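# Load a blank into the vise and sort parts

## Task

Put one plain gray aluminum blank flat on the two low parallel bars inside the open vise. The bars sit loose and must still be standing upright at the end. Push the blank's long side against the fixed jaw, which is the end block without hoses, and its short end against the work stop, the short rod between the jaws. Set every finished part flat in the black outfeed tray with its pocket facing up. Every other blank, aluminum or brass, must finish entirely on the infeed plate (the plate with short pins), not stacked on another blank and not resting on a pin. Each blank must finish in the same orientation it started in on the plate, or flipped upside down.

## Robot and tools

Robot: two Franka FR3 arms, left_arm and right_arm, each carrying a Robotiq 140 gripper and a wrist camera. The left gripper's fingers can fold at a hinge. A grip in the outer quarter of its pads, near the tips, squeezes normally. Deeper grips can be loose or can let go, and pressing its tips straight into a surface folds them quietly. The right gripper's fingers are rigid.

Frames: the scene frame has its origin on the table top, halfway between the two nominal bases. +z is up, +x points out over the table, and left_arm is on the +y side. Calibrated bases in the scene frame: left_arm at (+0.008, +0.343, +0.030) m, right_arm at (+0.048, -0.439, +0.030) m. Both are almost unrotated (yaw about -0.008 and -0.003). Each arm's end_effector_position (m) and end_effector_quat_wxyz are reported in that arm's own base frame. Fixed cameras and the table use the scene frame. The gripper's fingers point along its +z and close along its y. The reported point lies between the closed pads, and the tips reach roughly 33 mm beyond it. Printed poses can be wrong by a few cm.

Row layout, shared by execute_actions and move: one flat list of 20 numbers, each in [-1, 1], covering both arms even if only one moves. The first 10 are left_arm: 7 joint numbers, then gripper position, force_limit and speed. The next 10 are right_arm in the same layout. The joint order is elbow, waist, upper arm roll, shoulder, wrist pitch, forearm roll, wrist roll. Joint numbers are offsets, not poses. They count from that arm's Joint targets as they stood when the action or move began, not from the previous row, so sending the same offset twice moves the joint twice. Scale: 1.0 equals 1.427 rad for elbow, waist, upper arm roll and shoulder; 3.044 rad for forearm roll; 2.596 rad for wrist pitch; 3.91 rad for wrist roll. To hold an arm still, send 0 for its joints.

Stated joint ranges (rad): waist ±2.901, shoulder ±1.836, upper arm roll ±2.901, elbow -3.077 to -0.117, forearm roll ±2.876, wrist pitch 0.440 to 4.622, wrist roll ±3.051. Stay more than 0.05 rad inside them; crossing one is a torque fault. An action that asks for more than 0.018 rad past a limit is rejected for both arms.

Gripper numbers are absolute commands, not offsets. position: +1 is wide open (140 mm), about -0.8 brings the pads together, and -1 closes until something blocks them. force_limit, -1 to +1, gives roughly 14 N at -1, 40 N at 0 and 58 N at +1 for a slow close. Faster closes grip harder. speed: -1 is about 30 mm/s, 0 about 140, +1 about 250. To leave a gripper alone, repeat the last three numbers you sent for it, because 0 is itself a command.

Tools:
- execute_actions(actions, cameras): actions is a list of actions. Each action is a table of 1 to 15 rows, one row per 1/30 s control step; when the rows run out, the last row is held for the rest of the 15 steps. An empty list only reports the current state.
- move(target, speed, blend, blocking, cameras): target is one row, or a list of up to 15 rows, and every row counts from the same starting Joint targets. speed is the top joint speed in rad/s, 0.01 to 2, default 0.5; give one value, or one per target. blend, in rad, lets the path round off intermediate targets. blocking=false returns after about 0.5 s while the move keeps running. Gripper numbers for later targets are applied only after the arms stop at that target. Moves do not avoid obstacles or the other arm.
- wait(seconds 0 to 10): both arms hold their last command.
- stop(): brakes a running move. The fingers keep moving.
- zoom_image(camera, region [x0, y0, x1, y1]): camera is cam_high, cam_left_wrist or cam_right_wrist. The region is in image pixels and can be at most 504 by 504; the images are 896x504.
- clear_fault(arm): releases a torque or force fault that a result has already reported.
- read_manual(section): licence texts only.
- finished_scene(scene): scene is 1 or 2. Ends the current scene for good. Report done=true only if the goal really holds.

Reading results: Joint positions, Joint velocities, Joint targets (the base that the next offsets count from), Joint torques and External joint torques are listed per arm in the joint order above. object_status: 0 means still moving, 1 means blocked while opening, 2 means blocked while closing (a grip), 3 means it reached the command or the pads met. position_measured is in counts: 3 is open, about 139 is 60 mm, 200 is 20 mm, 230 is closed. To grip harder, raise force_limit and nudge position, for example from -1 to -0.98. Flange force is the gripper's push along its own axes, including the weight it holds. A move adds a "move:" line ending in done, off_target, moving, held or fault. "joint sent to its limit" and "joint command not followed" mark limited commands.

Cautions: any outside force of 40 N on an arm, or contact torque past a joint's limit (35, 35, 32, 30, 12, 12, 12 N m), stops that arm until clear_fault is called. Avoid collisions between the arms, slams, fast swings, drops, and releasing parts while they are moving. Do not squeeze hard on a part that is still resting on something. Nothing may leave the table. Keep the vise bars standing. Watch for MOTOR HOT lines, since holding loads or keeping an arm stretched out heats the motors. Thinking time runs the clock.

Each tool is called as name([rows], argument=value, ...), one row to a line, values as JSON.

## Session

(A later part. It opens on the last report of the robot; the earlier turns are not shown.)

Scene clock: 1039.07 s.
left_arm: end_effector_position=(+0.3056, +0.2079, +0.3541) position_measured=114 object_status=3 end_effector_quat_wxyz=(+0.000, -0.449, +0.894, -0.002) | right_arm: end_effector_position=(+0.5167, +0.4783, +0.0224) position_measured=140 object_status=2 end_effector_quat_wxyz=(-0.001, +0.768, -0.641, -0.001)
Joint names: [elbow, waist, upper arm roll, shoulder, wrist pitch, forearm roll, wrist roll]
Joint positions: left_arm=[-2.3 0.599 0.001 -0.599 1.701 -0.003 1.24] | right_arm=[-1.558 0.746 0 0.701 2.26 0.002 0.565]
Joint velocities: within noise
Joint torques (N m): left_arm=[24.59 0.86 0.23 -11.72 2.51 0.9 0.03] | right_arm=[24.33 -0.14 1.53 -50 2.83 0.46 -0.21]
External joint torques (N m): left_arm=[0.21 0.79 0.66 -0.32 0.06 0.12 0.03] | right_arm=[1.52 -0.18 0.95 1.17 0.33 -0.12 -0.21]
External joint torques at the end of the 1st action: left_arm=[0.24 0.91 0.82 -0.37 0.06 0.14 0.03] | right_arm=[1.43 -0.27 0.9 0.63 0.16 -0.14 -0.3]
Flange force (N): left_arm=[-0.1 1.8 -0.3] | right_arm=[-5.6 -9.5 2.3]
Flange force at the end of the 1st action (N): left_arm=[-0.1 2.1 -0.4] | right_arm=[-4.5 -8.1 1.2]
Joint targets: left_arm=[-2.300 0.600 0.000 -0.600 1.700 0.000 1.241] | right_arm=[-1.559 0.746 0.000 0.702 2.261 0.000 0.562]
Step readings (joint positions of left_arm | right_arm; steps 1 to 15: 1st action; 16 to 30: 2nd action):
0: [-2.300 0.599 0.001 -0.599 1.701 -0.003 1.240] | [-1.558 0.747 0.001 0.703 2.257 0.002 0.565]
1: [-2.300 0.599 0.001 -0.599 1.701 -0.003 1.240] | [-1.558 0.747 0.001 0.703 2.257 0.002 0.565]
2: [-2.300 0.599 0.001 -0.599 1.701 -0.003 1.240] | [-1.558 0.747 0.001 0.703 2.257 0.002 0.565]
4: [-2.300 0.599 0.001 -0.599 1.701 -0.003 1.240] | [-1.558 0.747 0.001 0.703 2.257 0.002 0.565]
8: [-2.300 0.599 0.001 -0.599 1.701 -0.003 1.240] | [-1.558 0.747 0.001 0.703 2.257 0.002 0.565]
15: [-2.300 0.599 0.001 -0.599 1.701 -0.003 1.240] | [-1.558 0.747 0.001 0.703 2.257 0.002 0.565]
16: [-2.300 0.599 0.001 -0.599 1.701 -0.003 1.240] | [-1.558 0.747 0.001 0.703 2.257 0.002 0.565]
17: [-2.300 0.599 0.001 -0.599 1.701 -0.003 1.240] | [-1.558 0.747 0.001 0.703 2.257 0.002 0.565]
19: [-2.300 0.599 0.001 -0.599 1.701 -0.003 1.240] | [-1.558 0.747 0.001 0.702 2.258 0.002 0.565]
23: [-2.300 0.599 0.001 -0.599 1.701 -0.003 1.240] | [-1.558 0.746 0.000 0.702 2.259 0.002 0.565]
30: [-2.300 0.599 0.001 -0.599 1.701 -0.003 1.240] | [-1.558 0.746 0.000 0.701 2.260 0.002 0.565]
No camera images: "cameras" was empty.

move([
  [0,0,0,0,0,0,0,0.12,-0.1,-1, 0.1125,0,0,-0.1338,-0.1354,0,0,-1,-0.3,-1],
  [0,0,0,0,0,0,0,0.12,-0.1,-1, -0.4919,-0.5228,0,-0.5756,-0.0460,0,0.2565,-1,-0.3,-1],
  [0,0,0,0,0,0,0,0.12,-0.1,-1, -0.5895,-0.5228,0,-0.3667,0.1225,0,0.2565,-1,-0.3,-1],
], speed=[0.4,0.7,0.4], blend=[0.05,0.05,0], cameras=["cam_high","cam_right_wrist"])

Scene clock: 1061.63 s.
left_arm: end_effector_position=(+0.3056, +0.2079, +0.3541) position_measured=114 object_status=3 end_effector_quat_wxyz=(+0.000, -0.449, +0.894, -0.002) | right_arm: end_effector_position=(+0.4970, -0.0002, +0.0282) position_measured=140 object_status=2 end_effector_quat_wxyz=(-0.005, -0.004, +1.000, +0.000)
Joint names: [elbow, waist, upper arm roll, shoulder, wrist pitch, forearm roll, wrist roll]
Joint positions: left_arm=[-2.3 0.599 0.001 -0.599 1.701 -0.003 1.24] | right_arm=[-2.401 0.001 -0.002 0.181 2.572 0.002 1.561]
Joint velocities: left_arm=[within noise] | right_arm=[0 0 -0.001 0 0.003 0 0.001]
Joint torques (N m): left_arm=[24.53 0.85 0.26 -11.71 2.51 0.9 0.04] | right_arm=[20.92 -0.59 1.23 -33.3 2.76 0.33 0.03]
External joint torques (N m): left_arm=[0.08 0.84 0.77 -0.25 0.06 0.13 0.04] | right_arm=[2.06 -0.43 1.22 -0.48 0.35 -0.11 0.03]
Flange force (N): left_arm=[-0.1 2.0 0.0] | right_arm=[-5.6 0.4 -0.6]
Joint targets: left_arm=[-2.300 0.600 0.000 -0.600 1.700 0.000 1.241] | right_arm=[-2.400 0.000 0.000 0.179 2.579 0.000 1.565]
move: done; blend cut to 0 rad at target 1
camera_calibration:
cam_right_wrist: T_world_to_cam=[[-0.0244297, 0.99968, -0.00652702, 0.0220214], [0.940782, 0.0251977, 0.338074, -0.473025], [0.338131, 0.00211856, -0.941097, -0.00598904], [0, 0, 0, 1]] pos_world=[0.447576, -0.0100825, 0.154425]
Images, in order (width x height): cam_high 896x504, cam_right_wrist 896x504.

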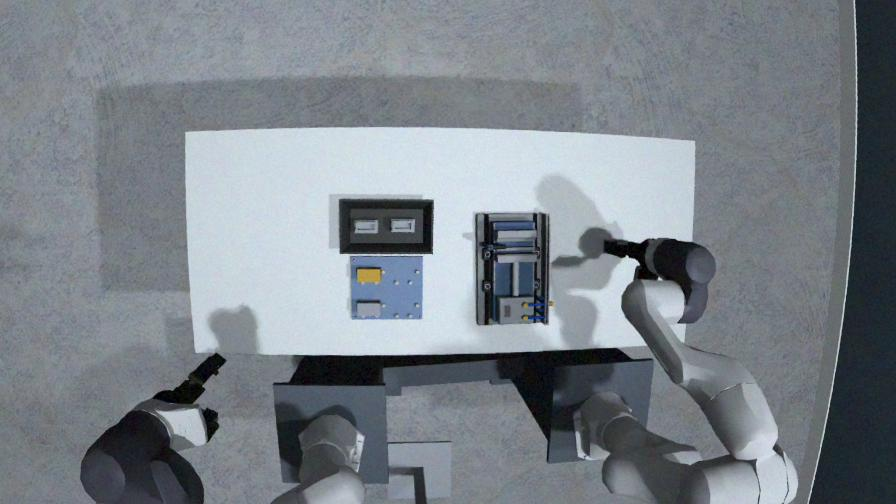

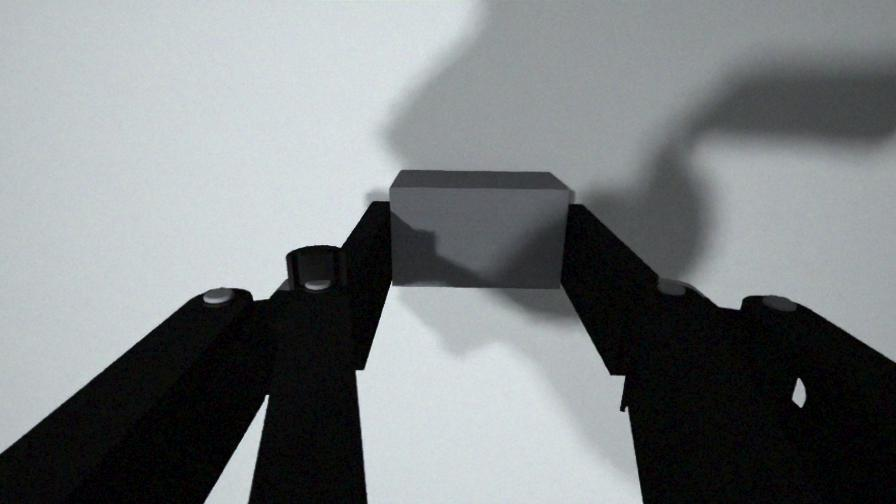

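move(target=[0,0,0,0,0,0,0,0.12,-0.1,-1, -0.0006,0,0,0.0098,0.0057,0,0,-1,-0.3,-1], speed=0.02, cameras=["cam_right_wrist"])

Scene clock: 1066.67 s.
left_arm: end_effector_position=(+0.3056, +0.2079, +0.3541) position_measured=114 object_status=3 end_effector_quat_wxyz=(+0.000, -0.449, +0.894, -0.002) | right_arm: end_effector_position=(+0.4980, -0.0002, +0.0234) position_measured=140 object_status=2 end_effector_quat_wxyz=(-0.003, -0.003, +1.000, +0.000)
Joint names: [elbow, waist, upper arm roll, shoulder, wrist pitch, forearm roll, wrist roll]
Joint positions: left_arm=[-2.3 0.599 0.001 -0.599 1.701 -0.003 1.24] | right_arm=[-2.401 0.001 -0.002 0.193 2.587 0.002 1.562]
Joint velocities: left_arm=[within noise] | right_arm=[-0.001 0 -0.001 0.001 0.003 0 0]
Joint torques (N m): left_arm=[24.56 0.81 0.24 -11.68 2.51 0.91 0.02] | right_arm=[20.65 -0.72 1.2 -32.94 2.75 0.29 0.15]
External joint torques (N m): left_arm=[0.15 0.79 0.73 -0.29 0.06 0.14 0.02] | right_arm=[1.97 -0.67 1.08 0.13 0.33 -0.14 0.15]
Flange force (N): left_arm=[-0.1 1.9 -0.2] | right_arm=[-6.7 0.2 0.9]
Joint targets: left_arm=[-2.300 0.600 0.000 -0.600 1.700 0.000 1.241] | right_arm=[-2.401 0.000 0.000 0.193 2.593 0.000 1.565]
move: done
camera_calibration:
cam_right_wrist: T_world_to_cam=[[-0.0238429, 0.999694, -0.00662208, 0.0216811], [0.939931, 0.0246728, 0.340471, -0.471934], [0.34053, 0.0018935, -0.940232, -0.0120513], [0, 0, 0, 1]] pos_world=[0.448206, -0.0100077, 0.149492]
Images, in order (width x height): cam_right_wrist 896x504.

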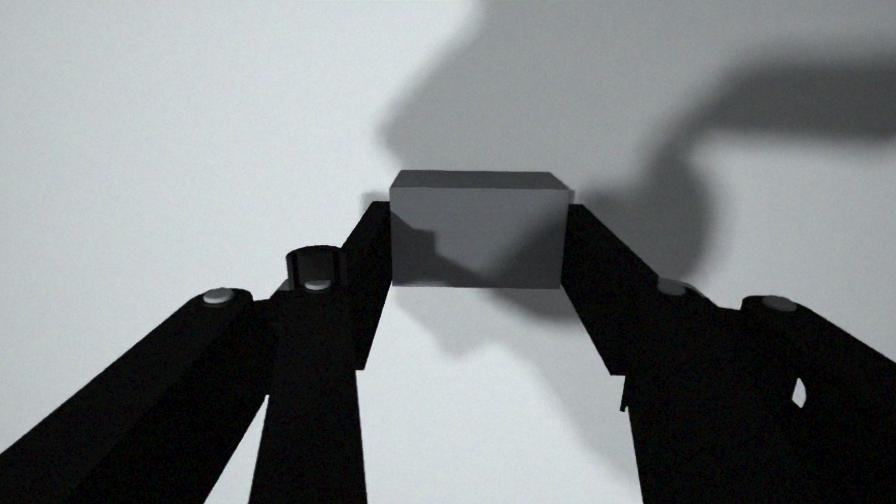

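move(target=[0,0,0,0,0,0,0,0.12,-0.1,-1, 0,0,0,0.0018,0.0010,0,0,-1,-0.3,-1], speed=0.02, cameras=[])

Scene clock: 1070.20 s.
left_arm: end_effector_position=(+0.3056, +0.2079, +0.3541) position_measured=114 object_status=3 end_effector_quat_wxyz=(+0.000, -0.449, +0.894, -0.002) | right_arm: end_effector_position=(+0.4982, -0.0002, +0.0229) position_measured=140 object_status=2 end_effector_quat_wxyz=(-0.003, -0.003, +1.000, +0.000)
Joint names: [elbow, waist, upper arm roll, shoulder, wrist pitch, forearm roll, wrist roll]
Joint positions: left_arm=[-2.3 0.599 0.001 -0.599 1.701 -0.003 1.24] | right_arm=[-2.401 0.001 -0.002 0.194 2.589 0.002 1.562]
Joint velocities: within noise
Joint torques (N m): left_arm=[24.54 0.85 0.27 -11.67 2.51 0.91 0] | right_arm=[20.52 -0.62 1.07 -32.29 3 0.31 0.04]
External joint torques (N m): left_arm=[0.2 0.9 0.84 -0.39 0.07 0.14 0] | right_arm=[1.74 -0.54 0.98 0.96 0.55 -0.12 0.04]
Flange force (N): left_arm=[0.0 2.2 -0.3] | right_arm=[-7.5 0.0 3.5]
Joint targets: left_arm=[-2.300 0.600 0.000 -0.600 1.700 0.000 1.241] | right_arm=[-2.401 0.000 0.000 0.196 2.596 0.000 1.565]
move: done
No camera images: "cameras" was empty.

move([
  [0,0,0,0,0,0,0,0.12,-0.1,-1, 0,0,0,0,0,0,0,0.25,-0.3,-0.6],
  [0,0,0,0,0,0,0,0.12,-0.1,-1, 0.0212,0,0,-0.1160,-0.0750,0,0,0.25,-0.3,-0.6],
  [0,0,0,0,0,0,0,0.12,-0.1,-1, 0.8919,0,0,0.4884,-0.5239,0,0,0.25,-0.3,-0.6],
  [0,0,0,0,0,0,0,0.12,-0.1,-1, 0.8912,0,0,0.5704,-0.4785,0,0,0.25,-0.3,-0.6],
], speed=[0.3,0.3,0.9,0.15], cameras=["cam_right_wrist"])

Scene clock: 1102.40 s.
left_arm: end_effector_position=(+0.3056, +0.2079, +0.3541) position_measured=114 object_status=3 end_effector_quat_wxyz=(+0.000, -0.449, +0.894, -0.002) | right_arm: end_effector_position=(+0.5147, +0.0003, +0.0071) position_measured=98 object_status=3 end_effector_quat_wxyz=(-0.385, -0.004, +0.923, +0.002)
Joint names: [elbow, waist, upper arm roll, shoulder, wrist pitch, forearm roll, wrist roll]
Joint positions: left_arm=[-2.3 0.599 0.001 -0.599 1.701 -0.003 1.24] | right_arm=[-1.13 0.001 -0.002 1.01 1.349 0.002 1.562]
Joint velocities: left_arm=[within noise] | right_arm=[0 0 0.001 0 0.005 0.001 0]
Joint torques (N m): left_arm=[24.53 0.85 0.28 -11.71 2.51 0.9 0.03] | right_arm=[22.57 -0.66 1.77 -54.43 0.13 0.54 0.15]
External joint torques (N m): left_arm=[0.16 0.86 0.81 -0.36 0.06 0.14 0.03] | right_arm=[1.38 -0.76 0.95 0.4 0.26 -0.16 0.13]
Flange force (N): left_arm=[0.0 2.1 -0.2] | right_arm=[-10.2 -0.2 -7.9]
Joint targets: left_arm=[-2.300 0.600 0.000 -0.600 1.700 0.000 1.241] | right_arm=[-1.129 0.000 0.000 1.009 1.354 0.000 1.565]
move: done
camera_calibration:
cam_right_wrist: T_world_to_cam=[[-0.0227223, 0.999652, 0.013372, 0.0207442], [0.905603, 0.0262471, -0.423314, -0.458997], [-0.423518, 0.00249102, -0.905884, 0.359943], [0, 0, 0, 1]] pos_world=[0.568582, -0.00958632, 0.13149]
Images, in order (width x height): cam_right_wrist 896x504.

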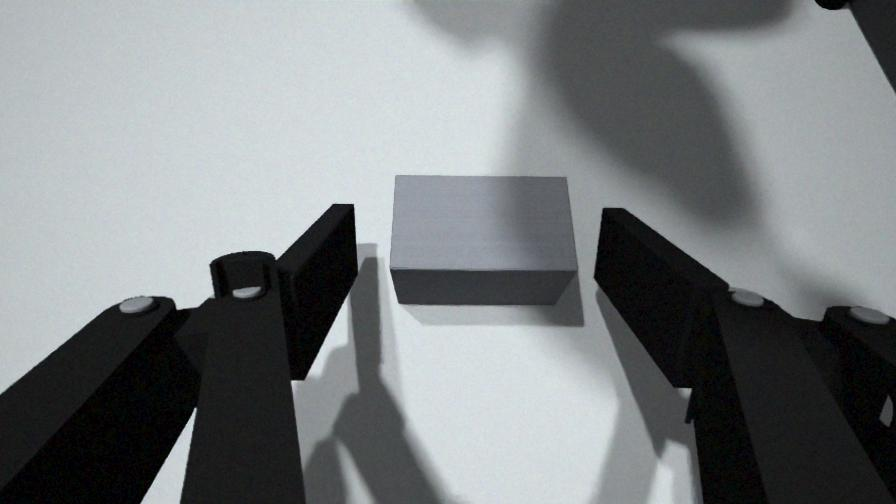

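execute_actions([
  [[0,0,0,0,0,0,0,0.12,-0.1,-1, 0,0,0,0,0,0,0,-1,-0.3,-1]],
  [[0,0,0,0,0,0,0,0.12,-0.1,-1, 0,0,0,0,0,0,0,-1,-0.3,-1]],
], cameras=["cam_right_wrist"])

Scene clock: 1107.60 s.
left_arm: end_effector_position=(+0.3056, +0.2079, +0.3541) position_measured=114 object_status=3 end_effector_quat_wxyz=(+0.000, -0.449, +0.894, -0.002) | right_arm: end_effector_position=(+0.5152, +0.0008, +0.0071) position_measured=140 object_status=2 end_effector_quat_wxyz=(-0.385, -0.004, +0.923, +0.002)
Joint names: [elbow, waist, upper arm roll, shoulder, wrist pitch, forearm roll, wrist roll]
Joint positions: left_arm=[-2.3 0.599 0.001 -0.599 1.701 -0.003 1.24] | right_arm=[-1.13 0.001 -0.001 1.01 1.35 0.002 1.562]
Joint velocities: within noise
Joint torques (N m): left_arm=[24.57 0.83 0.28 -11.63 2.52 0.89 0.02] | right_arm=[22.57 -0.59 1.36 -54.17 0.06 0.54 0.06]
External joint torques (N m): left_arm=[0.25 0.85 0.81 -0.3 0.08 0.12 0.02] | right_arm=[1.45 -0.53 0.62 0.49 0.19 -0.15 0.04]
External joint torques at the end of the 1st action: left_arm=[0.3 0.89 0.91 -0.4 0.08 0.16 0.03] | right_arm=[1.41 -0.59 1 0.17 0.2 -0.11 0.05]
Flange force (N): left_arm=[-0.3 2.0 -0.4] | right_arm=[-11.1 -0.3 -8.7]
Flange force at the end of the 1st action (N): left_arm=[-0.2 2.2 -0.5] | right_arm=[-9.4 -0.1 -7.8]
Joint targets: left_arm=[-2.300 0.600 0.000 -0.600 1.700 0.000 1.241] | right_arm=[-1.129 0.000 0.000 1.009 1.354 0.000 1.565]
Step readings (joint positions of left_arm | right_arm; steps 1 to 15: 1st action; 16 to 30: 2nd action):
0: [-2.300 0.599 0.001 -0.599 1.701 -0.003 1.240] | [-1.130 0.001 -0.002 1.010 1.350 0.002 1.562]
1: [-2.300 0.599 0.001 -0.599 1.701 -0.003 1.240] | [-1.130 0.001 -0.002 1.010 1.350 0.002 1.562]
2: [-2.300 0.599 0.001 -0.599 1.701 -0.003 1.240] | [-1.130 0.001 -0.002 1.010 1.350 0.002 1.562]
4: [-2.300 0.599 0.001 -0.599 1.701 -0.003 1.240] | [-1.130 0.001 -0.002 1.010 1.350 0.002 1.562]
8: [-2.300 0.599 0.001 -0.599 1.701 -0.003 1.240] | [-1.130 0.001 -0.002 1.010 1.350 0.002 1.562]
15: [-2.300 0.599 0.001 -0.599 1.701 -0.003 1.240] | [-1.130 0.001 -0.002 1.010 1.350 0.002 1.562]
16: [-2.300 0.599 0.001 -0.599 1.701 -0.003 1.240] | [-1.130 0.001 -0.002 1.010 1.350 0.002 1.562]
17: [-2.300 0.599 0.001 -0.599 1.701 -0.003 1.240] | [-1.130 0.001 -0.002 1.010 1.350 0.002 1.562]
19: [-2.300 0.599 0.001 -0.599 1.701 -0.003 1.240] | [-1.130 0.001 -0.002 1.010 1.350 0.002 1.562]
23: [-2.300 0.599 0.001 -0.599 1.701 -0.003 1.240] | [-1.130 0.001 -0.002 1.010 1.350 0.002 1.562]
30: [-2.300 0.599 0.001 -0.599 1.701 -0.003 1.240] | [-1.130 0.001 -0.001 1.010 1.350 0.002 1.562]
camera_calibration:
cam_right_wrist: T_world_to_cam=[[-0.0229996, 0.999639, 0.0138709, 0.0204474], [0.906299, 0.0267048, -0.421792, -0.459835], [-0.42201, 0.00287013, -0.906586, 0.359377], [0, 0, 0, 1]] pos_world=[0.568879, -0.00919171, 0.131567]
Images, in order (width x height): cam_right_wrist 896x504.

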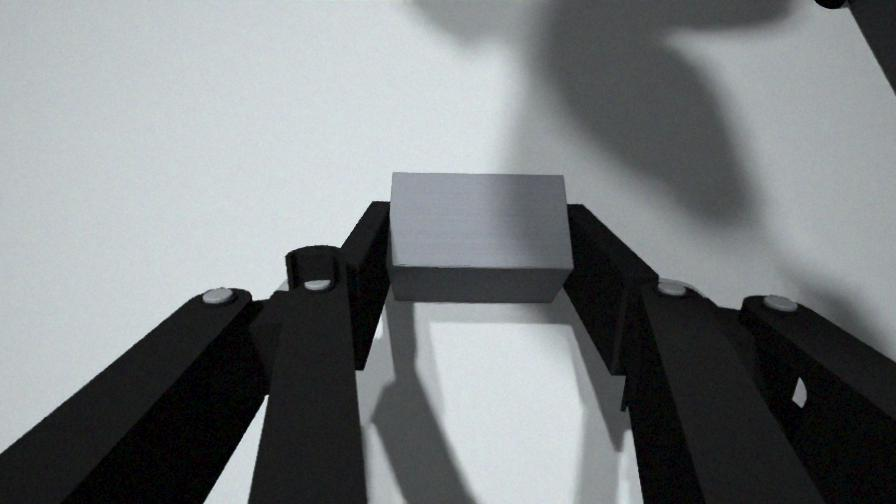

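move([
  [0,0,0,0,0,0,0,0.12,-0.1,-1, 0.0005,0,0,-0.0813,-0.0455,0,0,-1,-0.3,-1],
  [0,0,0,0,0,0,0,0.12,-0.1,-1, -0.6981,0,0,-0.6185,0.3458,0,0,-1,-0.3,-1],
], speed=[0.2,0.8], blend=[0.02,0], cameras=[])

Scene clock: 1137.63 s.
left_arm: end_effector_position=(+0.3056, +0.2079, +0.3541) position_measured=114 object_status=3 end_effector_quat_wxyz=(+0.000, -0.449, +0.894, -0.002) | right_arm: end_effector_position=(+0.5574, +0.0005, +0.1375) position_measured=140 object_status=2 end_effector_quat_wxyz=(-0.005, -0.004, +1.000, +0.001)
Joint names: [elbow, waist, upper arm roll, shoulder, wrist pitch, forearm roll, wrist roll]
Joint positions: left_arm=[-2.3 0.599 0.001 -0.599 1.701 -0.003 1.24] | right_arm=[-2.125 0.001 -0.001 0.13 2.245 0.002 1.563]
Joint velocities: left_arm=[within noise] | right_arm=[0.001 0 0 0 0.005 0 0.001]
Joint torques (N m): left_arm=[24.54 0.82 0.24 -11.64 2.51 0.92 0.04] | right_arm=[24.66 -0.61 0.91 -36.16 2.83 0.51 0.08]
External joint torques (N m): left_arm=[0.1 0.8 0.73 -0.19 0.06 0.15 0.04] | right_arm=[1.76 -0.63 0.77 -0.99 0.4 -0.12 0.08]
Flange force (N): left_arm=[-0.3 1.9 -0.1] | right_arm=[-3.4 0.1 -2.2]
Joint targets: left_arm=[-2.300 0.600 0.000 -0.600 1.700 0.000 1.241] | right_arm=[-2.125 0.000 0.000 0.127 2.251 0.000 1.565]
move: done; blend cut to 0 rad at target 1
No camera images: "cameras" was empty.

move([
  [0,0,0,0,0,0,0,0.12,-0.1,-1, -0.3612,0,0,0.0953,0.5539,0,0,-1,-0.3,-1],
  [0,0,0,0,0,0,0,0.12,-0.1,-1, -0.3006,0,0,0.2958,0.6307,0,0,-1,-0.3,-1],
], speed=[0.8,0.25], blend=[0.02,0], cameras=["cam_right_wrist"])

Scene clock: 1145.33 s.
left_arm: end_effector_position=(+0.3056, +0.2079, +0.3541) position_measured=114 object_status=3 end_effector_quat_wxyz=(+0.000, -0.449, +0.894, -0.002) | right_arm: end_effector_position=(+0.6168, -0.0005, +0.0120) position_measured=140 object_status=2 end_effector_quat_wxyz=(+0.377, -0.003, +0.926, -0.002)
Joint names: [elbow, waist, upper arm roll, shoulder, wrist pitch, forearm roll, wrist roll]
Joint positions: left_arm=[-2.3 0.599 0.001 -0.599 1.701 -0.003 1.24] | right_arm=[-2.557 0.001 -0.001 0.549 3.879 0.002 1.563]
Joint velocities: left_arm=[within noise] | right_arm=[0 0 0.001 0.001 0.004 -0.001 0.001]
Joint torques (N m): left_arm=[24.58 0.84 0.3 -11.64 2.53 0.91 0] | right_arm=[12.47 -0.57 1.29 -35.22 4.36 -0.11 0.06]
External joint torques (N m): left_arm=[0.17 0.81 0.78 -0.28 0.08 0.13 0] | right_arm=[2.27 -0.6 0.78 -0.15 0.81 -0.13 0.08]
Flange force (N): left_arm=[-0.2 1.9 -0.2] | right_arm=[-0.5 -1.8 6.5]
Joint targets: left_arm=[-2.300 0.600 0.000 -0.600 1.700 0.000 1.241] | right_arm=[-2.554 0.000 0.000 0.549 3.889 0.000 1.565]
move: done; blend cut to 0 rad at target 1
camera_calibration:
cam_right_wrist: T_world_to_cam=[[-0.0113614, 0.999661, -0.0234075, 0.0172134], [0.429187, 0.0260182, 0.902841, -0.271464], [0.903144, 0.000211349, -0.429338, -0.41637], [0, 0, 0, 1]] pos_world=[0.492746, -0.0100565, 0.0667284]
Images, in order (width x height): cam_right_wrist 896x504.

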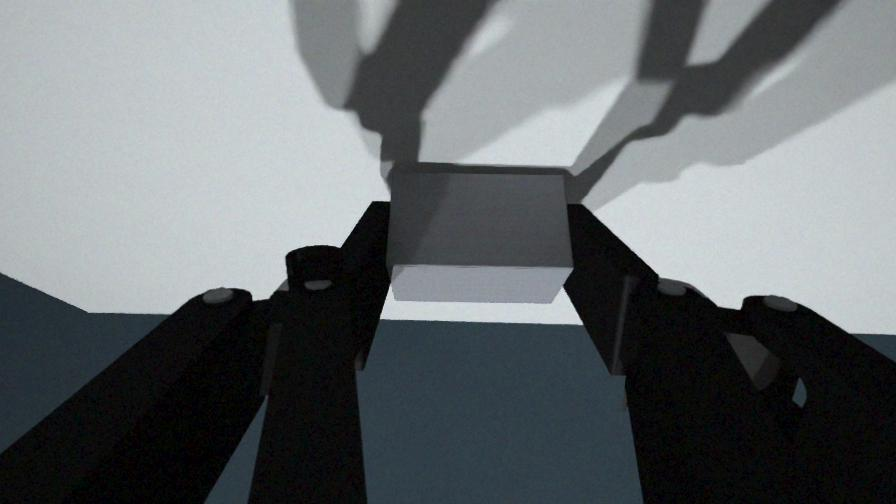

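move(target=[0,0,0,0,0,0,0,0.12,-0.1,-1, 0.0061,0,0,0.01455,0.0075,0,0,-1,-0.3,-1], speed=0.03, cameras=["cam_right_wrist"])

Scene clock: 1151.70 s.
left_arm: end_effector_position=(+0.3056, +0.2079, +0.3541) position_measured=114 object_status=3 end_effector_quat_wxyz=(+0.000, -0.449, +0.894, -0.002) | right_arm: end_effector_position=(+0.6182, -0.0005, +0.0083) position_measured=140 object_status=2 end_effector_quat_wxyz=(+0.381, -0.003, +0.925, -0.002)
Joint names: [elbow, waist, upper arm roll, shoulder, wrist pitch, forearm roll, wrist roll]
Joint positions: left_arm=[-2.3 0.599 0.001 -0.599 1.701 -0.003 1.24] | right_arm=[-2.548 0.001 -0.001 0.57 3.899 0.002 1.563]
Joint velocities: left_arm=[within noise] | right_arm=[0.002 0 -0.001 0.002 0.003 -0.002 -0.002]
Joint torques (N m): left_arm=[24.57 0.83 0.28 -11.68 2.52 0.9 0.06] | right_arm=[12.35 -0.59 1.28 -35.28 4.36 -0.1 0.03]
External joint torques (N m): left_arm=[0.25 0.86 0.84 -0.33 0.08 0.14 0.06] | right_arm=[2.23 -0.58 0.81 0.33 0.76 -0.12 0.05]
Flange force (N): left_arm=[-0.3 2.1 -0.4] | right_arm=[0.4 -1.6 7.8]
Joint targets: left_arm=[-2.300 0.600 0.000 -0.600 1.700 0.000 1.241] | right_arm=[-2.545 0.000 0.000 0.570 3.908 0.000 1.565]
move: done
camera_calibration:
cam_right_wrist: T_world_to_cam=[[-0.0111878, 0.99966, -0.0235442, 0.0170415], [0.42196, 0.0260664, 0.90624, -0.264279], [0.906545, 0.000204126, -0.422108, -0.42137], [0, 0, 0, 1]] pos_world=[0.493696, -0.0100609, 0.0620374]
Images, in order (width x height): cam_right_wrist 896x504.

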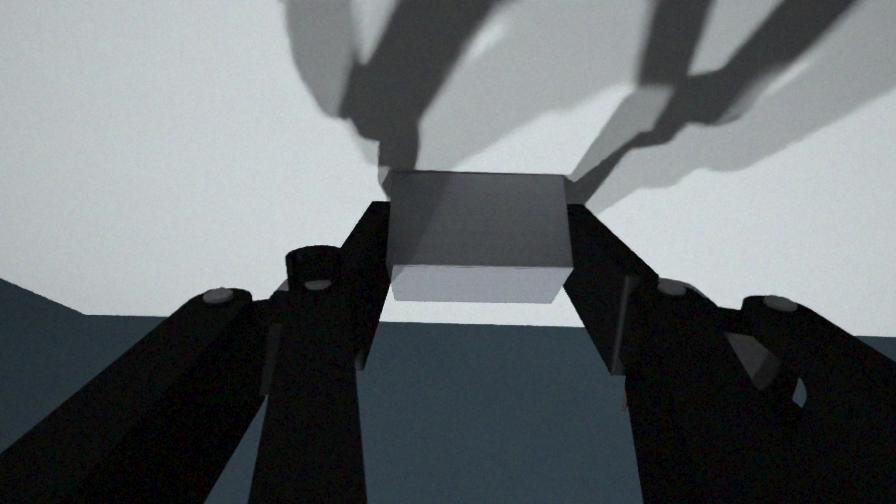

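move(target=[0,0,0,0,0,0,0,0.12,-0.1,-1, 0.0012,0,0,0.0028,0.0009,0,0,-1,-0.3,-1], speed=0.02, cameras=[])

Scene clock: 1155.47 s.
left_arm: end_effector_position=(+0.3056, +0.2079, +0.3541) position_measured=114 object_status=3 end_effector_quat_wxyz=(+0.000, -0.449, +0.894, -0.002) | right_arm: end_effector_position=(+0.6188, -0.0005, +0.0083) position_measured=140 object_status=2 end_effector_quat_wxyz=(+0.382, -0.003, +0.924, -0.002)
Joint names: [elbow, waist, upper arm roll, shoulder, wrist pitch, forearm roll, wrist roll]
Joint positions: left_arm=[-2.3 0.599 0.001 -0.599 1.701 -0.003 1.24] | right_arm=[-2.546 0.001 -0.001 0.573 3.903 0.002 1.563]
Joint velocities: within noise
Joint torques (N m): left_arm=[24.57 0.84 0.23 -11.65 2.53 0.9 -0.02] | right_arm=[12.22 -0.52 1.31 -34.7 4.11 -0.14 0.05]
External joint torques (N m): left_arm=[0.12 0.82 0.74 -0.26 0.07 0.13 -0.02] | right_arm=[2.22 -0.55 0.8 0.73 0.54 -0.15 0.07]
Flange force (N): left_arm=[-0.1 1.8 -0.1] | right_arm=[0.5 -1.7 9.0]
Joint targets: left_arm=[-2.300 0.600 0.000 -0.600 1.700 0.000 1.241] | right_arm=[-2.544 0.000 0.000 0.574 3.910 0.000 1.565]
move: done
No camera images: "cameras" was empty.

move([
  [0,0,0,0,0,0,0,0.12,-0.1,-1, 0,0,0,0,0,0,0,0.25,-0.3,-0.6],
  [0,0,0,0,0,0,0,0.12,-0.1,-1, -0.0676,0,0,-0.2179,-0.0820,0,0,0.25,-0.3,-0.6],
  [0,0,0,0,0,0,0,0.12,-0.1,-1, 0.4952,0,0,-0.1208,-0.6437,0,-0.4018,0.25,-0.3,-0.6],
], speed=[0.3,0.3,1.0], cameras=["cam_right_wrist"])

Scene clock: 1171.83 s.
left_arm: end_effector_position=(+0.3056, +0.2079, +0.3541) position_measured=114 object_status=3 end_effector_quat_wxyz=(+0.000, -0.449, +0.894, -0.002) | right_arm: end_effector_position=(+0.6413, +0.0005, +0.1008) position_measured=98 object_status=3 end_effector_quat_wxyz=(-0.002, +0.707, -0.707, +0.001)
Joint names: [elbow, waist, upper arm roll, shoulder, wrist pitch, forearm roll, wrist roll]
Joint positions: left_arm=[-2.3 0.599 0.001 -0.599 1.701 -0.003 1.24] | right_arm=[-1.839 0.001 -0.001 0.4 2.244 0.002 -0.001]
Joint velocities: left_arm=[within noise] | right_arm=[0 0 -0.001 0 0 0 -0.005]
Joint torques (N m): left_arm=[24.55 0.86 0.28 -11.66 2.52 0.91 0.03] | right_arm=[24.85 -0.53 1.09 -42.96 2.28 0.47 -0.1]
External joint torques (N m): left_arm=[0.15 0.88 0.8 -0.25 0.08 0.14 0.03] | right_arm=[1.71 -0.53 0.77 0.95 -0.31 -0.12 -0.1]
Flange force (N): left_arm=[-0.3 2.0 -0.2] | right_arm=[0.4 -10.7 -0.4]
Joint targets: left_arm=[-2.300 0.600 0.000 -0.600 1.700 0.000 1.241] | right_arm=[-1.837 0.000 0.000 0.401 2.239 0.000 -0.006]
move: done
camera_calibration:
cam_right_wrist: T_world_to_cam=[[-0.999767, -0.0175731, -0.0125588, 0.651863], [-0.020843, 0.937444, 0.347512, -0.0179887], [0.00566634, 0.347692, -0.937592, 0.226245], [0, 0, 0, 1]] pos_world=[0.650054, -0.0503449, 0.226563]
Images, in order (width x height): cam_right_wrist 896x504.

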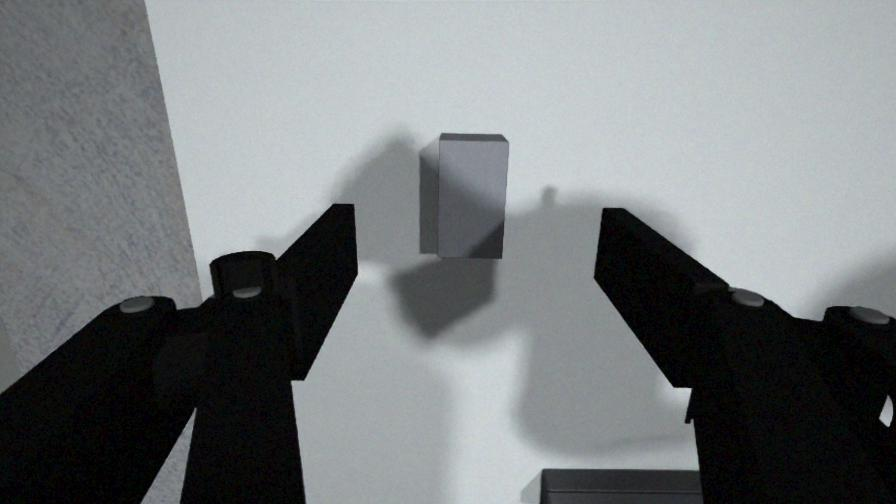

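zoom_image(camera="cam_right_wrist", region=[400, 115, 550, 275])

Scaled by 3.150 from the camera's 896x504 image, which has a finer 1280x720 frame.

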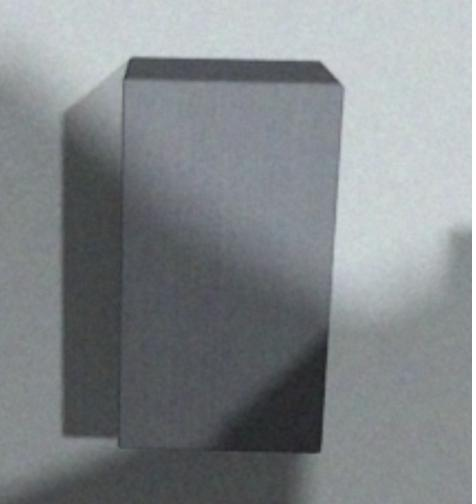

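move([
  [0,0,0,0,0,0,0,0.12,-0.1,-1, -0.0201,0,0,0.0807,0.0550,0,0,-0.18,-0.3,-0.6],
  [0,0,0,0,0,0,0,0.12,-0.1,-1, -0.0201,0,0,0.0807,0.0550,0,0,-1,-0.3,-1],
], speed=[0.15,0.15], cameras=["cam_right_wrist"])

Scene clock: 1192.77 s.
left_arm: end_effector_position=(+0.3056, +0.2079, +0.3541) position_measured=114 object_status=3 end_effector_quat_wxyz=(+0.000, -0.449, +0.894, -0.002) | right_arm: end_effector_position=(+0.6396, +0.0004, +0.0269) position_measured=180 object_status=0 end_effector_quat_wxyz=(+0.000, +0.708, -0.706, -0.001)
Joint names: [elbow, waist, upper arm roll, shoulder, wrist pitch, forearm roll, wrist roll]
Joint positions: left_arm=[-2.3 0.599 0.001 -0.599 1.701 -0.003 1.24] | right_arm=[-1.865 0.001 -0.001 0.516 2.38 0.002 -0.003]
Joint velocities: within noise
Joint torques (N m): left_arm=[24.54 0.86 0.26 -11.71 2.51 0.9 0.02] | right_arm=[23.01 -0.48 1.27 -44.85 2.82 0.41 -0.25]
External joint torques (N m): left_arm=[0.22 0.86 0.76 -0.42 0.07 0.13 0.02] | right_arm=[1.29 -0.38 0.95 0.89 0.25 -0.11 -0.25]
Flange force (N): left_arm=[0.1 2.0 -0.3] | right_arm=[0.6 -7.5 1.9]
Joint targets: left_arm=[-2.300 0.600 0.000 -0.600 1.700 0.000 1.241] | right_arm=[-1.866 0.000 0.000 0.516 2.382 0.000 -0.006]
move: done
camera_calibration:
cam_right_wrist: T_world_to_cam=[[-0.999794, -0.0194001, -0.00597287, 0.649142], [-0.0202667, 0.937497, 0.347403, 0.00737125], [-0.00114013, 0.347452, -0.937697, 0.161381], [0, 0, 0, 1]] pos_world=[0.649341, -0.0503894, 0.152643]
Images, in order (width x height): cam_right_wrist 896x504.

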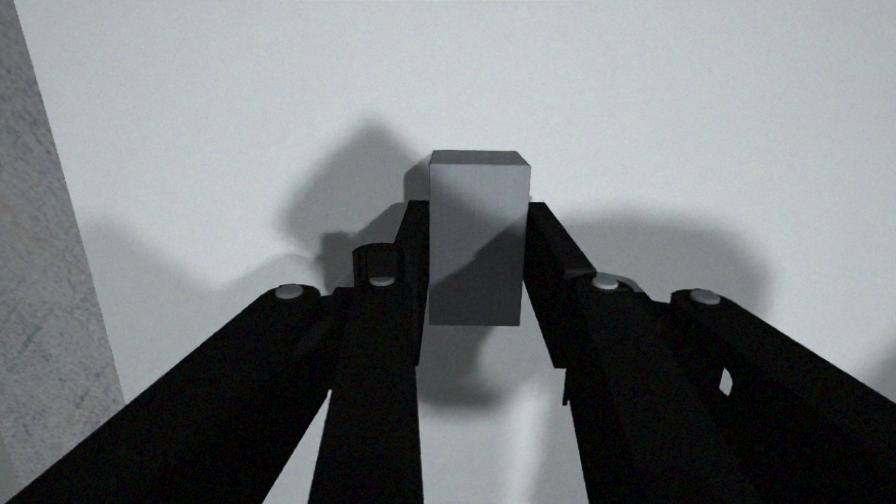

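move([
  [0,0,0,0,0,0,0,0.12,-0.1,-1, 0.0511,0,0,-0.1233,-0.0958,0,0,-1,-0.3,-1],
  [0,0,0,0,0,0,0,0.12,-0.1,-1, -0.1779,0.2652,0,-0.3609,-0.1006,0,0.0968,-1,-0.3,-1],
], speed=[0.3,0.5], blend=[0.02,0], cameras=["cam_right_wrist"])

Scene clock: 1216.53 s.
left_arm: end_effector_position=(+0.3056, +0.2079, +0.3541) position_measured=114 object_status=3 end_effector_quat_wxyz=(+0.000, -0.449, +0.894, -0.002) | right_arm: end_effector_position=(+0.5033, +0.2010, +0.1985) position_measured=180 object_status=2 end_effector_quat_wxyz=(+0.000, +0.711, -0.703, -0.001)
Joint names: [elbow, waist, upper arm roll, shoulder, wrist pitch, forearm roll, wrist roll]
Joint positions: left_arm=[-2.3 0.599 0.001 -0.599 1.701 -0.003 1.24] | right_arm=[-2.119 0.378 0.002 0.005 2.124 0.002 0.367]
Joint velocities: left_arm=[within noise] | right_arm=[-0.001 -0.001 0 0.001 -0.001 0 0.007]
Joint torques (N m): left_arm=[24.57 0.83 0.29 -11.61 2.52 0.91 0.08] | right_arm=[26 -0.39 0.35 -32.86 2.44 0.49 0.11]
External joint torques (N m): left_arm=[0.34 0.82 0.79 -0.49 0.08 0.14 0.08] | right_arm=[2.03 -0.34 0.41 -0.93 -0.1 -0.14 0.11]
Flange force (N): left_arm=[0.0 2.1 -0.6] | right_arm=[-1.9 -4.2 -4.1]
Joint targets: left_arm=[-2.300 0.600 0.000 -0.600 1.700 0.000 1.241] | right_arm=[-2.120 0.378 0.000 0.002 2.121 0.000 0.372]
move: done; blend cut to 0 rad at target 1
camera_calibration:
cam_right_wrist: T_world_to_cam=[[-0.999583, -0.0280466, -0.00687228, 0.519596], [-0.028685, 0.937087, 0.347916, -0.238852], [-0.00331793, 0.347968, -0.937501, 0.253384], [0, 0, 0, 1]] pos_world=[0.513369, 0.150229, 0.324219]
Images, in order (width x height): cam_right_wrist 896x504.

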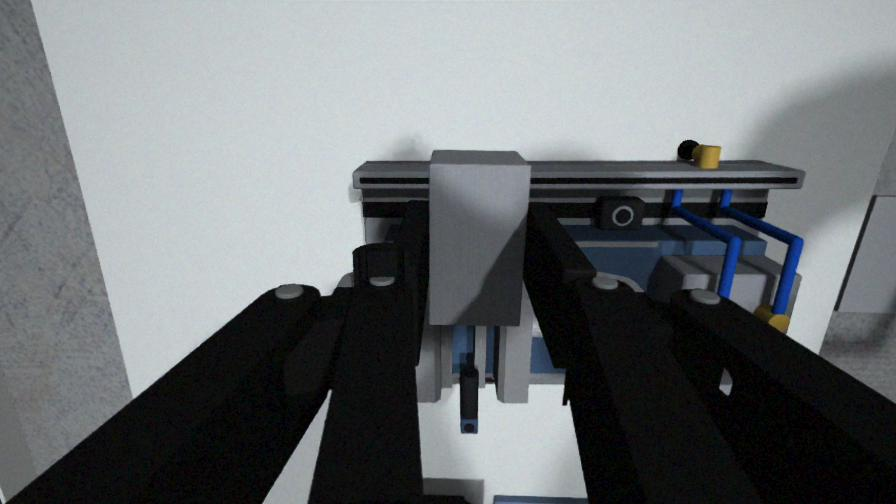

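zoom_image(camera="cam_right_wrist", region=[395, 315, 555, 445])

Scaled by 3.150 from the camera's 896x504 image, which has a finer 1280x720 frame.

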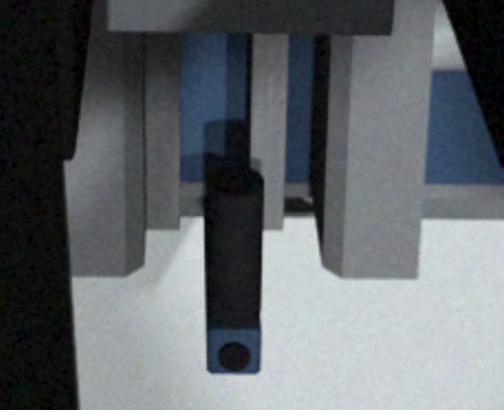

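move(target=[0,0,0,0,0,0,0,0.12,-0.1,-1, 0.0518,0.0584,0,0.0408,-0.0057,0,0.0213,-1,-0.3,-1], speed=0.2, cameras=["cam_right_wrist"])

zoom_image(camera="cam_right_wrist", region=[405, 290, 555, 410])

Scene clock: 1292.23 s.
left_arm: end_effector_position=(+0.3056, +0.2079, +0.3541) position_measured=114 object_status=3 end_effector_quat_wxyz=(+0.000, -0.449, +0.894, -0.002) | right_arm: end_effector_position=(+0.5028, +0.2501, +0.1991) position_measured=180 object_status=2 end_effector_quat_wxyz=(-0.001, +0.710, -0.704, -0.001)
Joint names: [elbow, waist, upper arm roll, shoulder, wrist pitch, forearm roll, wrist roll]
Joint positions: left_arm=[-2.3 0.599 0.001 -0.599 1.701 -0.003 1.24] | right_arm=[-2.049 0.46 0.001 0.06 2.109 0.002 0.451]
Joint velocities: left_arm=[within noise] | right_arm=[0.001 0.001 -0.001 -0.001 0 0.001 0.007]
Joint torques (N m): left_arm=[24.61 0.86 0.29 -11.65 2.52 0.91 0.05] | right_arm=[26.77 -0.08 0.8 -33.93 2.42 0.52 0.07]
External joint torques (N m): left_arm=[0.23 0.79 0.71 -0.25 0.08 0.14 0.05] | right_arm=[2.61 0.02 0.84 0.21 -0.13 -0.12 0.07]
Flange force (N): left_arm=[-0.4 1.8 -0.4] | right_arm=[-5.3 -8.9 -3.9]
Joint targets: left_arm=[-2.300 0.600 0.000 -0.600 1.700 0.000 1.241] | right_arm=[-2.046 0.461 0.000 0.060 2.106 0.000 0.456]
move: done
camera_calibration:
cam_right_wrist: T_world_to_cam=[[-0.999628, -0.0262873, -0.00727214, 0.52009], [-0.0271743, 0.937048, 0.348142, -0.285861], [-0.00233735, 0.34821, -0.937414, 0.236241], [0, 0, 0, 1]] pos_world=[0.512681, 0.199275, 0.324757]
Images, in order (width x height): cam_right_wrist 896x504.

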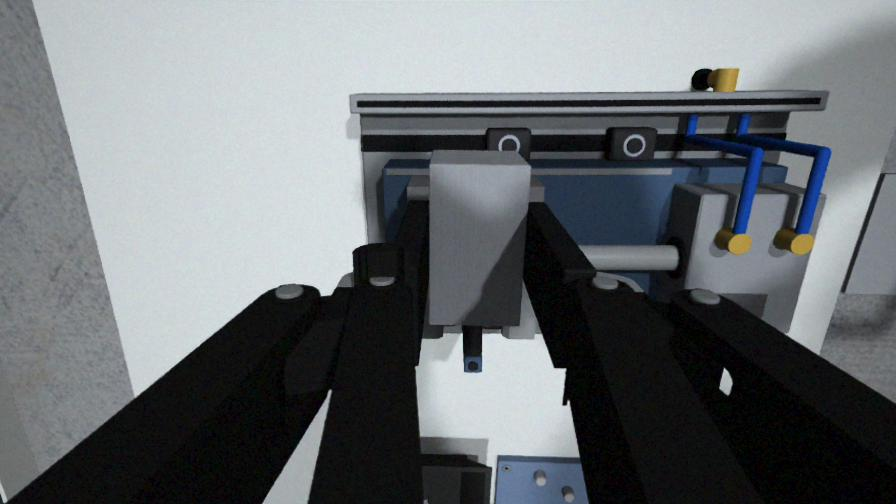

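Scaled by 3.360 from the camera's 896x504 image, which has a finer 1280x720 frame.

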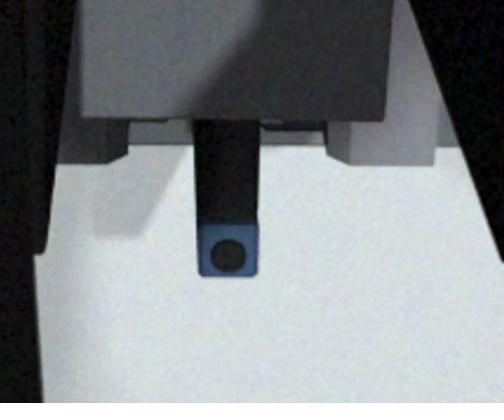

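execute_actions(actions=[], cameras=["cam_high", "cam_right_wrist"])

Scene clock: 1335.43 s.
left_arm: end_effector_position=(+0.3056, +0.2079, +0.3541) position_measured=114 object_status=3 end_effector_quat_wxyz=(+0.000, -0.449, +0.894, -0.002) | right_arm: end_effector_position=(+0.5028, +0.2501, +0.1991) position_measured=180 object_status=2 end_effector_quat_wxyz=(+0.000, +0.710, -0.705, -0.001)
Joint names: [elbow, waist, upper arm roll, shoulder, wrist pitch, forearm roll, wrist roll]
Joint positions: left_arm=[-2.3 0.599 0.001 -0.599 1.701 -0.003 1.24] | right_arm=[-2.048 0.46 0.001 0.06 2.109 0.002 0.453]
Joint velocities: within noise
Joint torques (N m): left_arm=[24.51 0.86 0.28 -11.64 2.53 0.91 0] | right_arm=[26.55 -0.15 0.79 -33.99 2.44 0.54 0.08]
External joint torques (N m): left_arm=[0.18 0.84 0.78 -0.35 0.08 0.14 0] | right_arm=[2.52 -0.13 0.75 -0.04 -0.09 -0.1 0.08]
Flange force (N): left_arm=[0.0 2.0 -0.2] | right_arm=[-4.7 -8.0 -3.9]
Joint targets: left_arm=[-2.300 0.600 0.000 -0.600 1.700 0.000 1.241] | right_arm=[-2.046 0.461 0.000 0.060 2.106 0.000 0.456]
Tool commands: left_gripper/position=+0.12 left_gripper/force_limit=-0.1 left_gripper/speed=-1.0 right_gripper/position=-1.0 right_gripper/force_limit=-0.3 right_gripper/speed=-1.0
camera_calibration:
cam_right_wrist: T_world_to_cam=[[-0.999676, -0.0244383, -0.0070797, 0.519605], [-0.0253742, 0.937129, 0.34806, -0.286774], [-0.00187138, 0.348127, -0.937446, 0.236057], [0, 0, 0, 1]] pos_world=[0.512602, 0.199264, 0.324783]
Images, in order (width x height): cam_high 896x504, cam_right_wrist 896x504.

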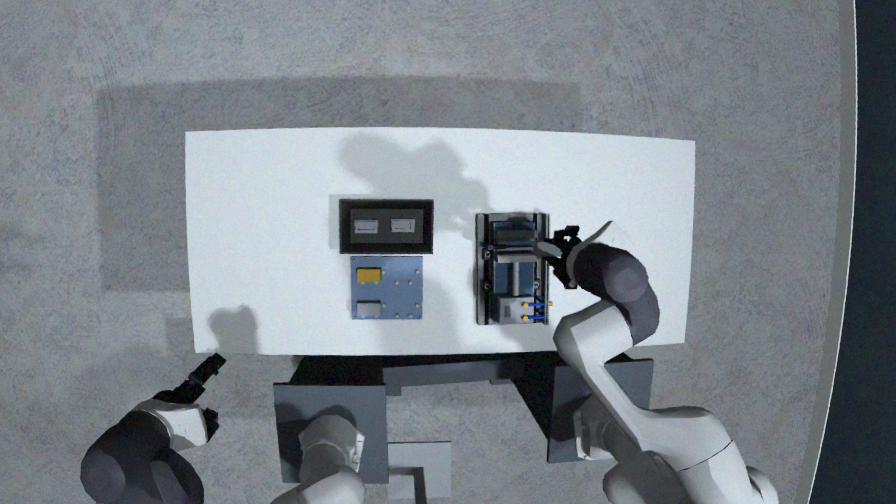

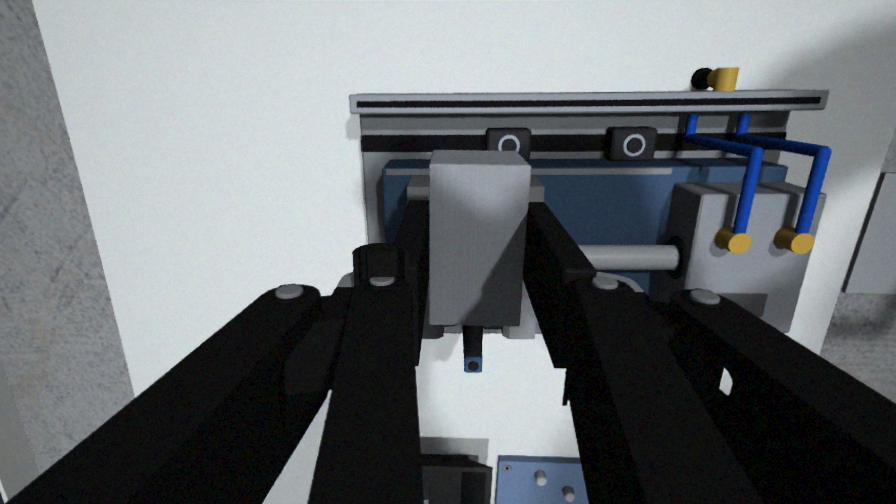

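move(target=[0,0,0,0,0,0,0,0.12,-0.1,-1, 0.03924,0.05158,0,0.03202,-0.00397,0,0.011,-1,-0.3,-1], speed=0.2, cameras=["cam_right_wrist"])

Scene clock: 1346.70 s.
left_arm: end_effector_position=(+0.3056, +0.2079, +0.3540) position_measured=114 object_status=3 end_effector_quat_wxyz=(+0.000, -0.449, +0.894, -0.002) | right_arm: end_effector_position=(+0.4963, +0.2941, +0.1979) position_measured=180 object_status=2 end_effector_quat_wxyz=(+0.000, +0.721, -0.693, -0.001)
Joint names: [elbow, waist, upper arm roll, shoulder, wrist pitch, forearm roll, wrist roll]
Joint positions: left_arm=[-2.3 0.599 0.001 -0.599 1.701 -0.003 1.24] | right_arm=[-1.993 0.534 0.001 0.106 2.099 0.002 0.494]
Joint velocities: left_arm=[within noise] | right_arm=[-0.001 0 0 0 0 0 0.005]
Joint torques (N m): left_arm=[24.64 0.83 0.28 -11.67 2.52 0.91 0.02] | right_arm=[26.85 -0.17 0.85 -35.61 2.42 0.54 0.1]
External joint torques (N m): left_arm=[0.29 0.8 0.75 -0.32 0.07 0.13 0.02] | right_arm=[2.7 -0.11 0.81 0.07 -0.12 -0.11 0.1]
Flange force (N): left_arm=[-0.3 1.8 -0.5] | right_arm=[-5.7 -9.0 -4.1]
Joint targets: left_arm=[-2.300 0.600 0.000 -0.600 1.700 0.000 1.241] | right_arm=[-1.990 0.535 0.000 0.105 2.096 0.000 0.499]
move: done
camera_calibration:
cam_right_wrist: T_world_to_cam=[[-0.998363, -0.0567506, -0.00714392, 0.523025], [-0.0556848, 0.93579, 0.348134, -0.312402], [-0.0130716, 0.347961, -0.937418, 0.225197], [0, 0, 0, 1]] pos_world=[0.507717, 0.243665, 0.323598]
Images, in order (width x height): cam_right_wrist 896x504.

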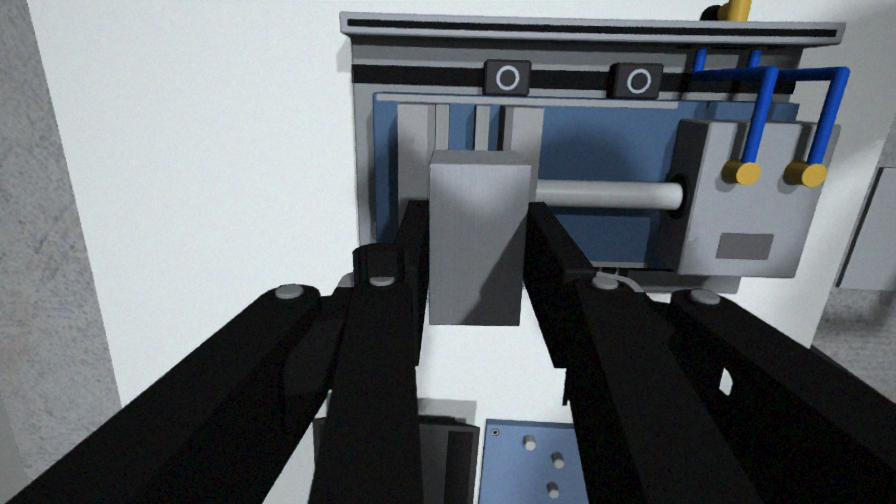

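zoom_image(camera="cam_right_wrist", region=[370, 90, 600, 220])

Scaled by 2.191 from the camera's 896x504 image, which has a finer 1280x720 frame.

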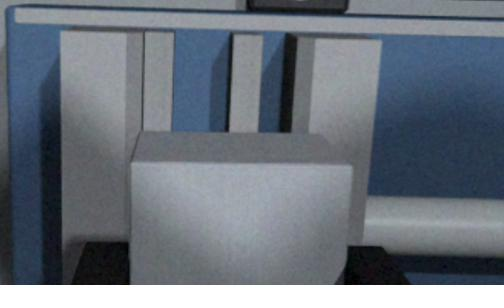

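zoom_image(camera="cam_right_wrist", region=[390, 95, 550, 175])

zoom_image(camera="cam_right_wrist", region=[390, 150, 550, 340])

Scaled by 3.150 from the camera's 896x504 image, which has a finer 1280x720 frame.

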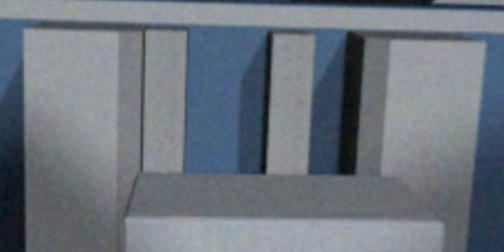

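Scaled by 2.653 from the camera's 896x504 image, which has a finer 1280x720 frame.

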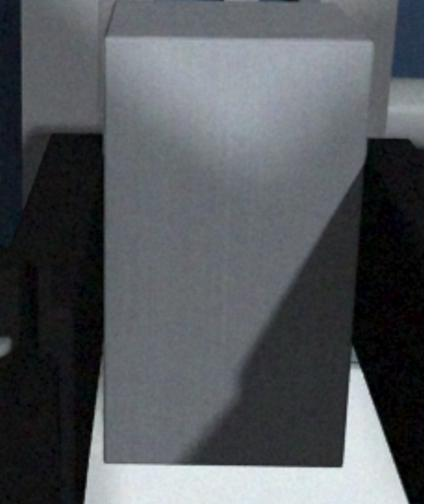

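zoom_image(camera="cam_right_wrist", region=[420, 98, 520, 168])

Scaled by 5.040 from the camera's 896x504 image, which has a finer 1280x720 frame.

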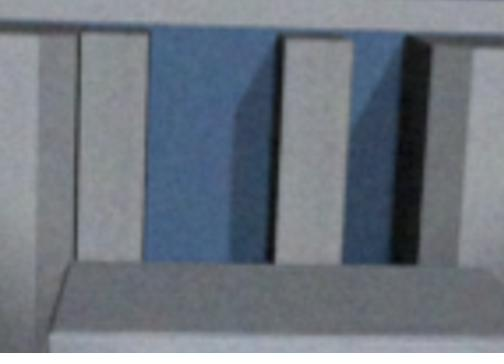

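move(target=[0,0,0,0,0,0,0,0.12,-0.1,-1, -0.04285,0,0,0.03861,0.04438,0,0.00205,-1,-0.3,-1], speed=0.12, cameras=["cam_right_wrist"])

zoom_image(camera="cam_right_wrist", region=[390, 60, 550, 220])

Scene clock: 1428.97 s.
left_arm: end_effector_position=(+0.3056, +0.2078, +0.3540) position_measured=114 object_status=3 end_effector_quat_wxyz=(+0.000, -0.449, +0.894, -0.002) | right_arm: end_effector_position=(+0.4945, +0.2930, +0.1485) position_measured=180 object_status=2 end_effector_quat_wxyz=(+0.004, +0.718, -0.696, -0.002)
Joint names: [elbow, waist, upper arm roll, shoulder, wrist pitch, forearm roll, wrist roll]
Joint positions: left_arm=[-2.3 0.599 0.001 -0.599 1.701 -0.003 1.24] | right_arm=[-2.051 0.534 0.001 0.162 2.205 0.002 0.503]
Joint velocities: left_arm=[within noise] | right_arm=[0 0 -0.001 -0.001 0.004 -0.001 0.002]
Joint torques (N m): left_arm=[24.57 0.85 0.34 -11.61 2.52 0.91 0.04] | right_arm=[25.4 -0.2 0.94 -37.22 2.92 0.51 0.15]
External joint torques (N m): left_arm=[0.24 0.84 0.85 -0.34 0.07 0.14 0.05] | right_arm=[2.1 -0.05 0.93 -0.59 0.41 -0.09 0.15]
Flange force (N): left_arm=[-0.2 2.1 -0.4] | right_arm=[-3.7 -4.8 -2.1]
Joint targets: left_arm=[-2.300 0.600 0.000 -0.600 1.700 0.000 1.241] | right_arm=[-2.051 0.535 0.000 0.161 2.211 0.000 0.507]
move: done
camera_calibration:
cam_right_wrist: T_world_to_cam=[[-0.998882, -0.0472654, 0.000106441, 0.517278], [-0.0443361, 0.937751, 0.344467, -0.29993], [-0.0163812, 0.344077, -0.938798, 0.182203], [0, 0, 0, 1]] pos_world=[0.506387, 0.243017, 0.274313]
Images, in order (width x height): cam_right_wrist 896x504.

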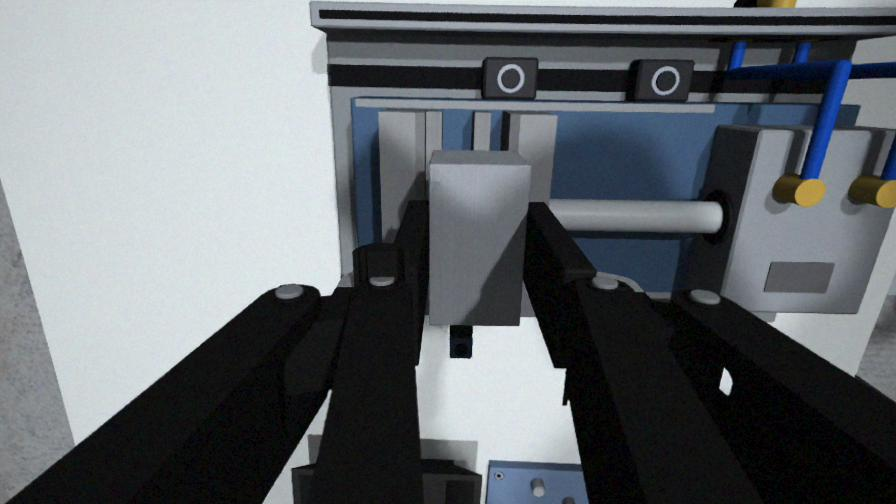

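Scaled by 3.150 from the camera's 896x504 image, which has a finer 1280x720 frame.

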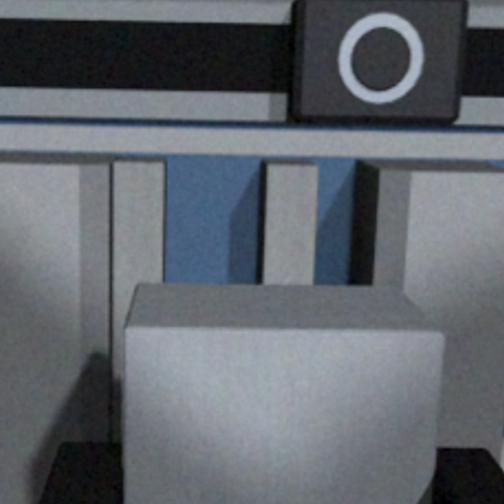

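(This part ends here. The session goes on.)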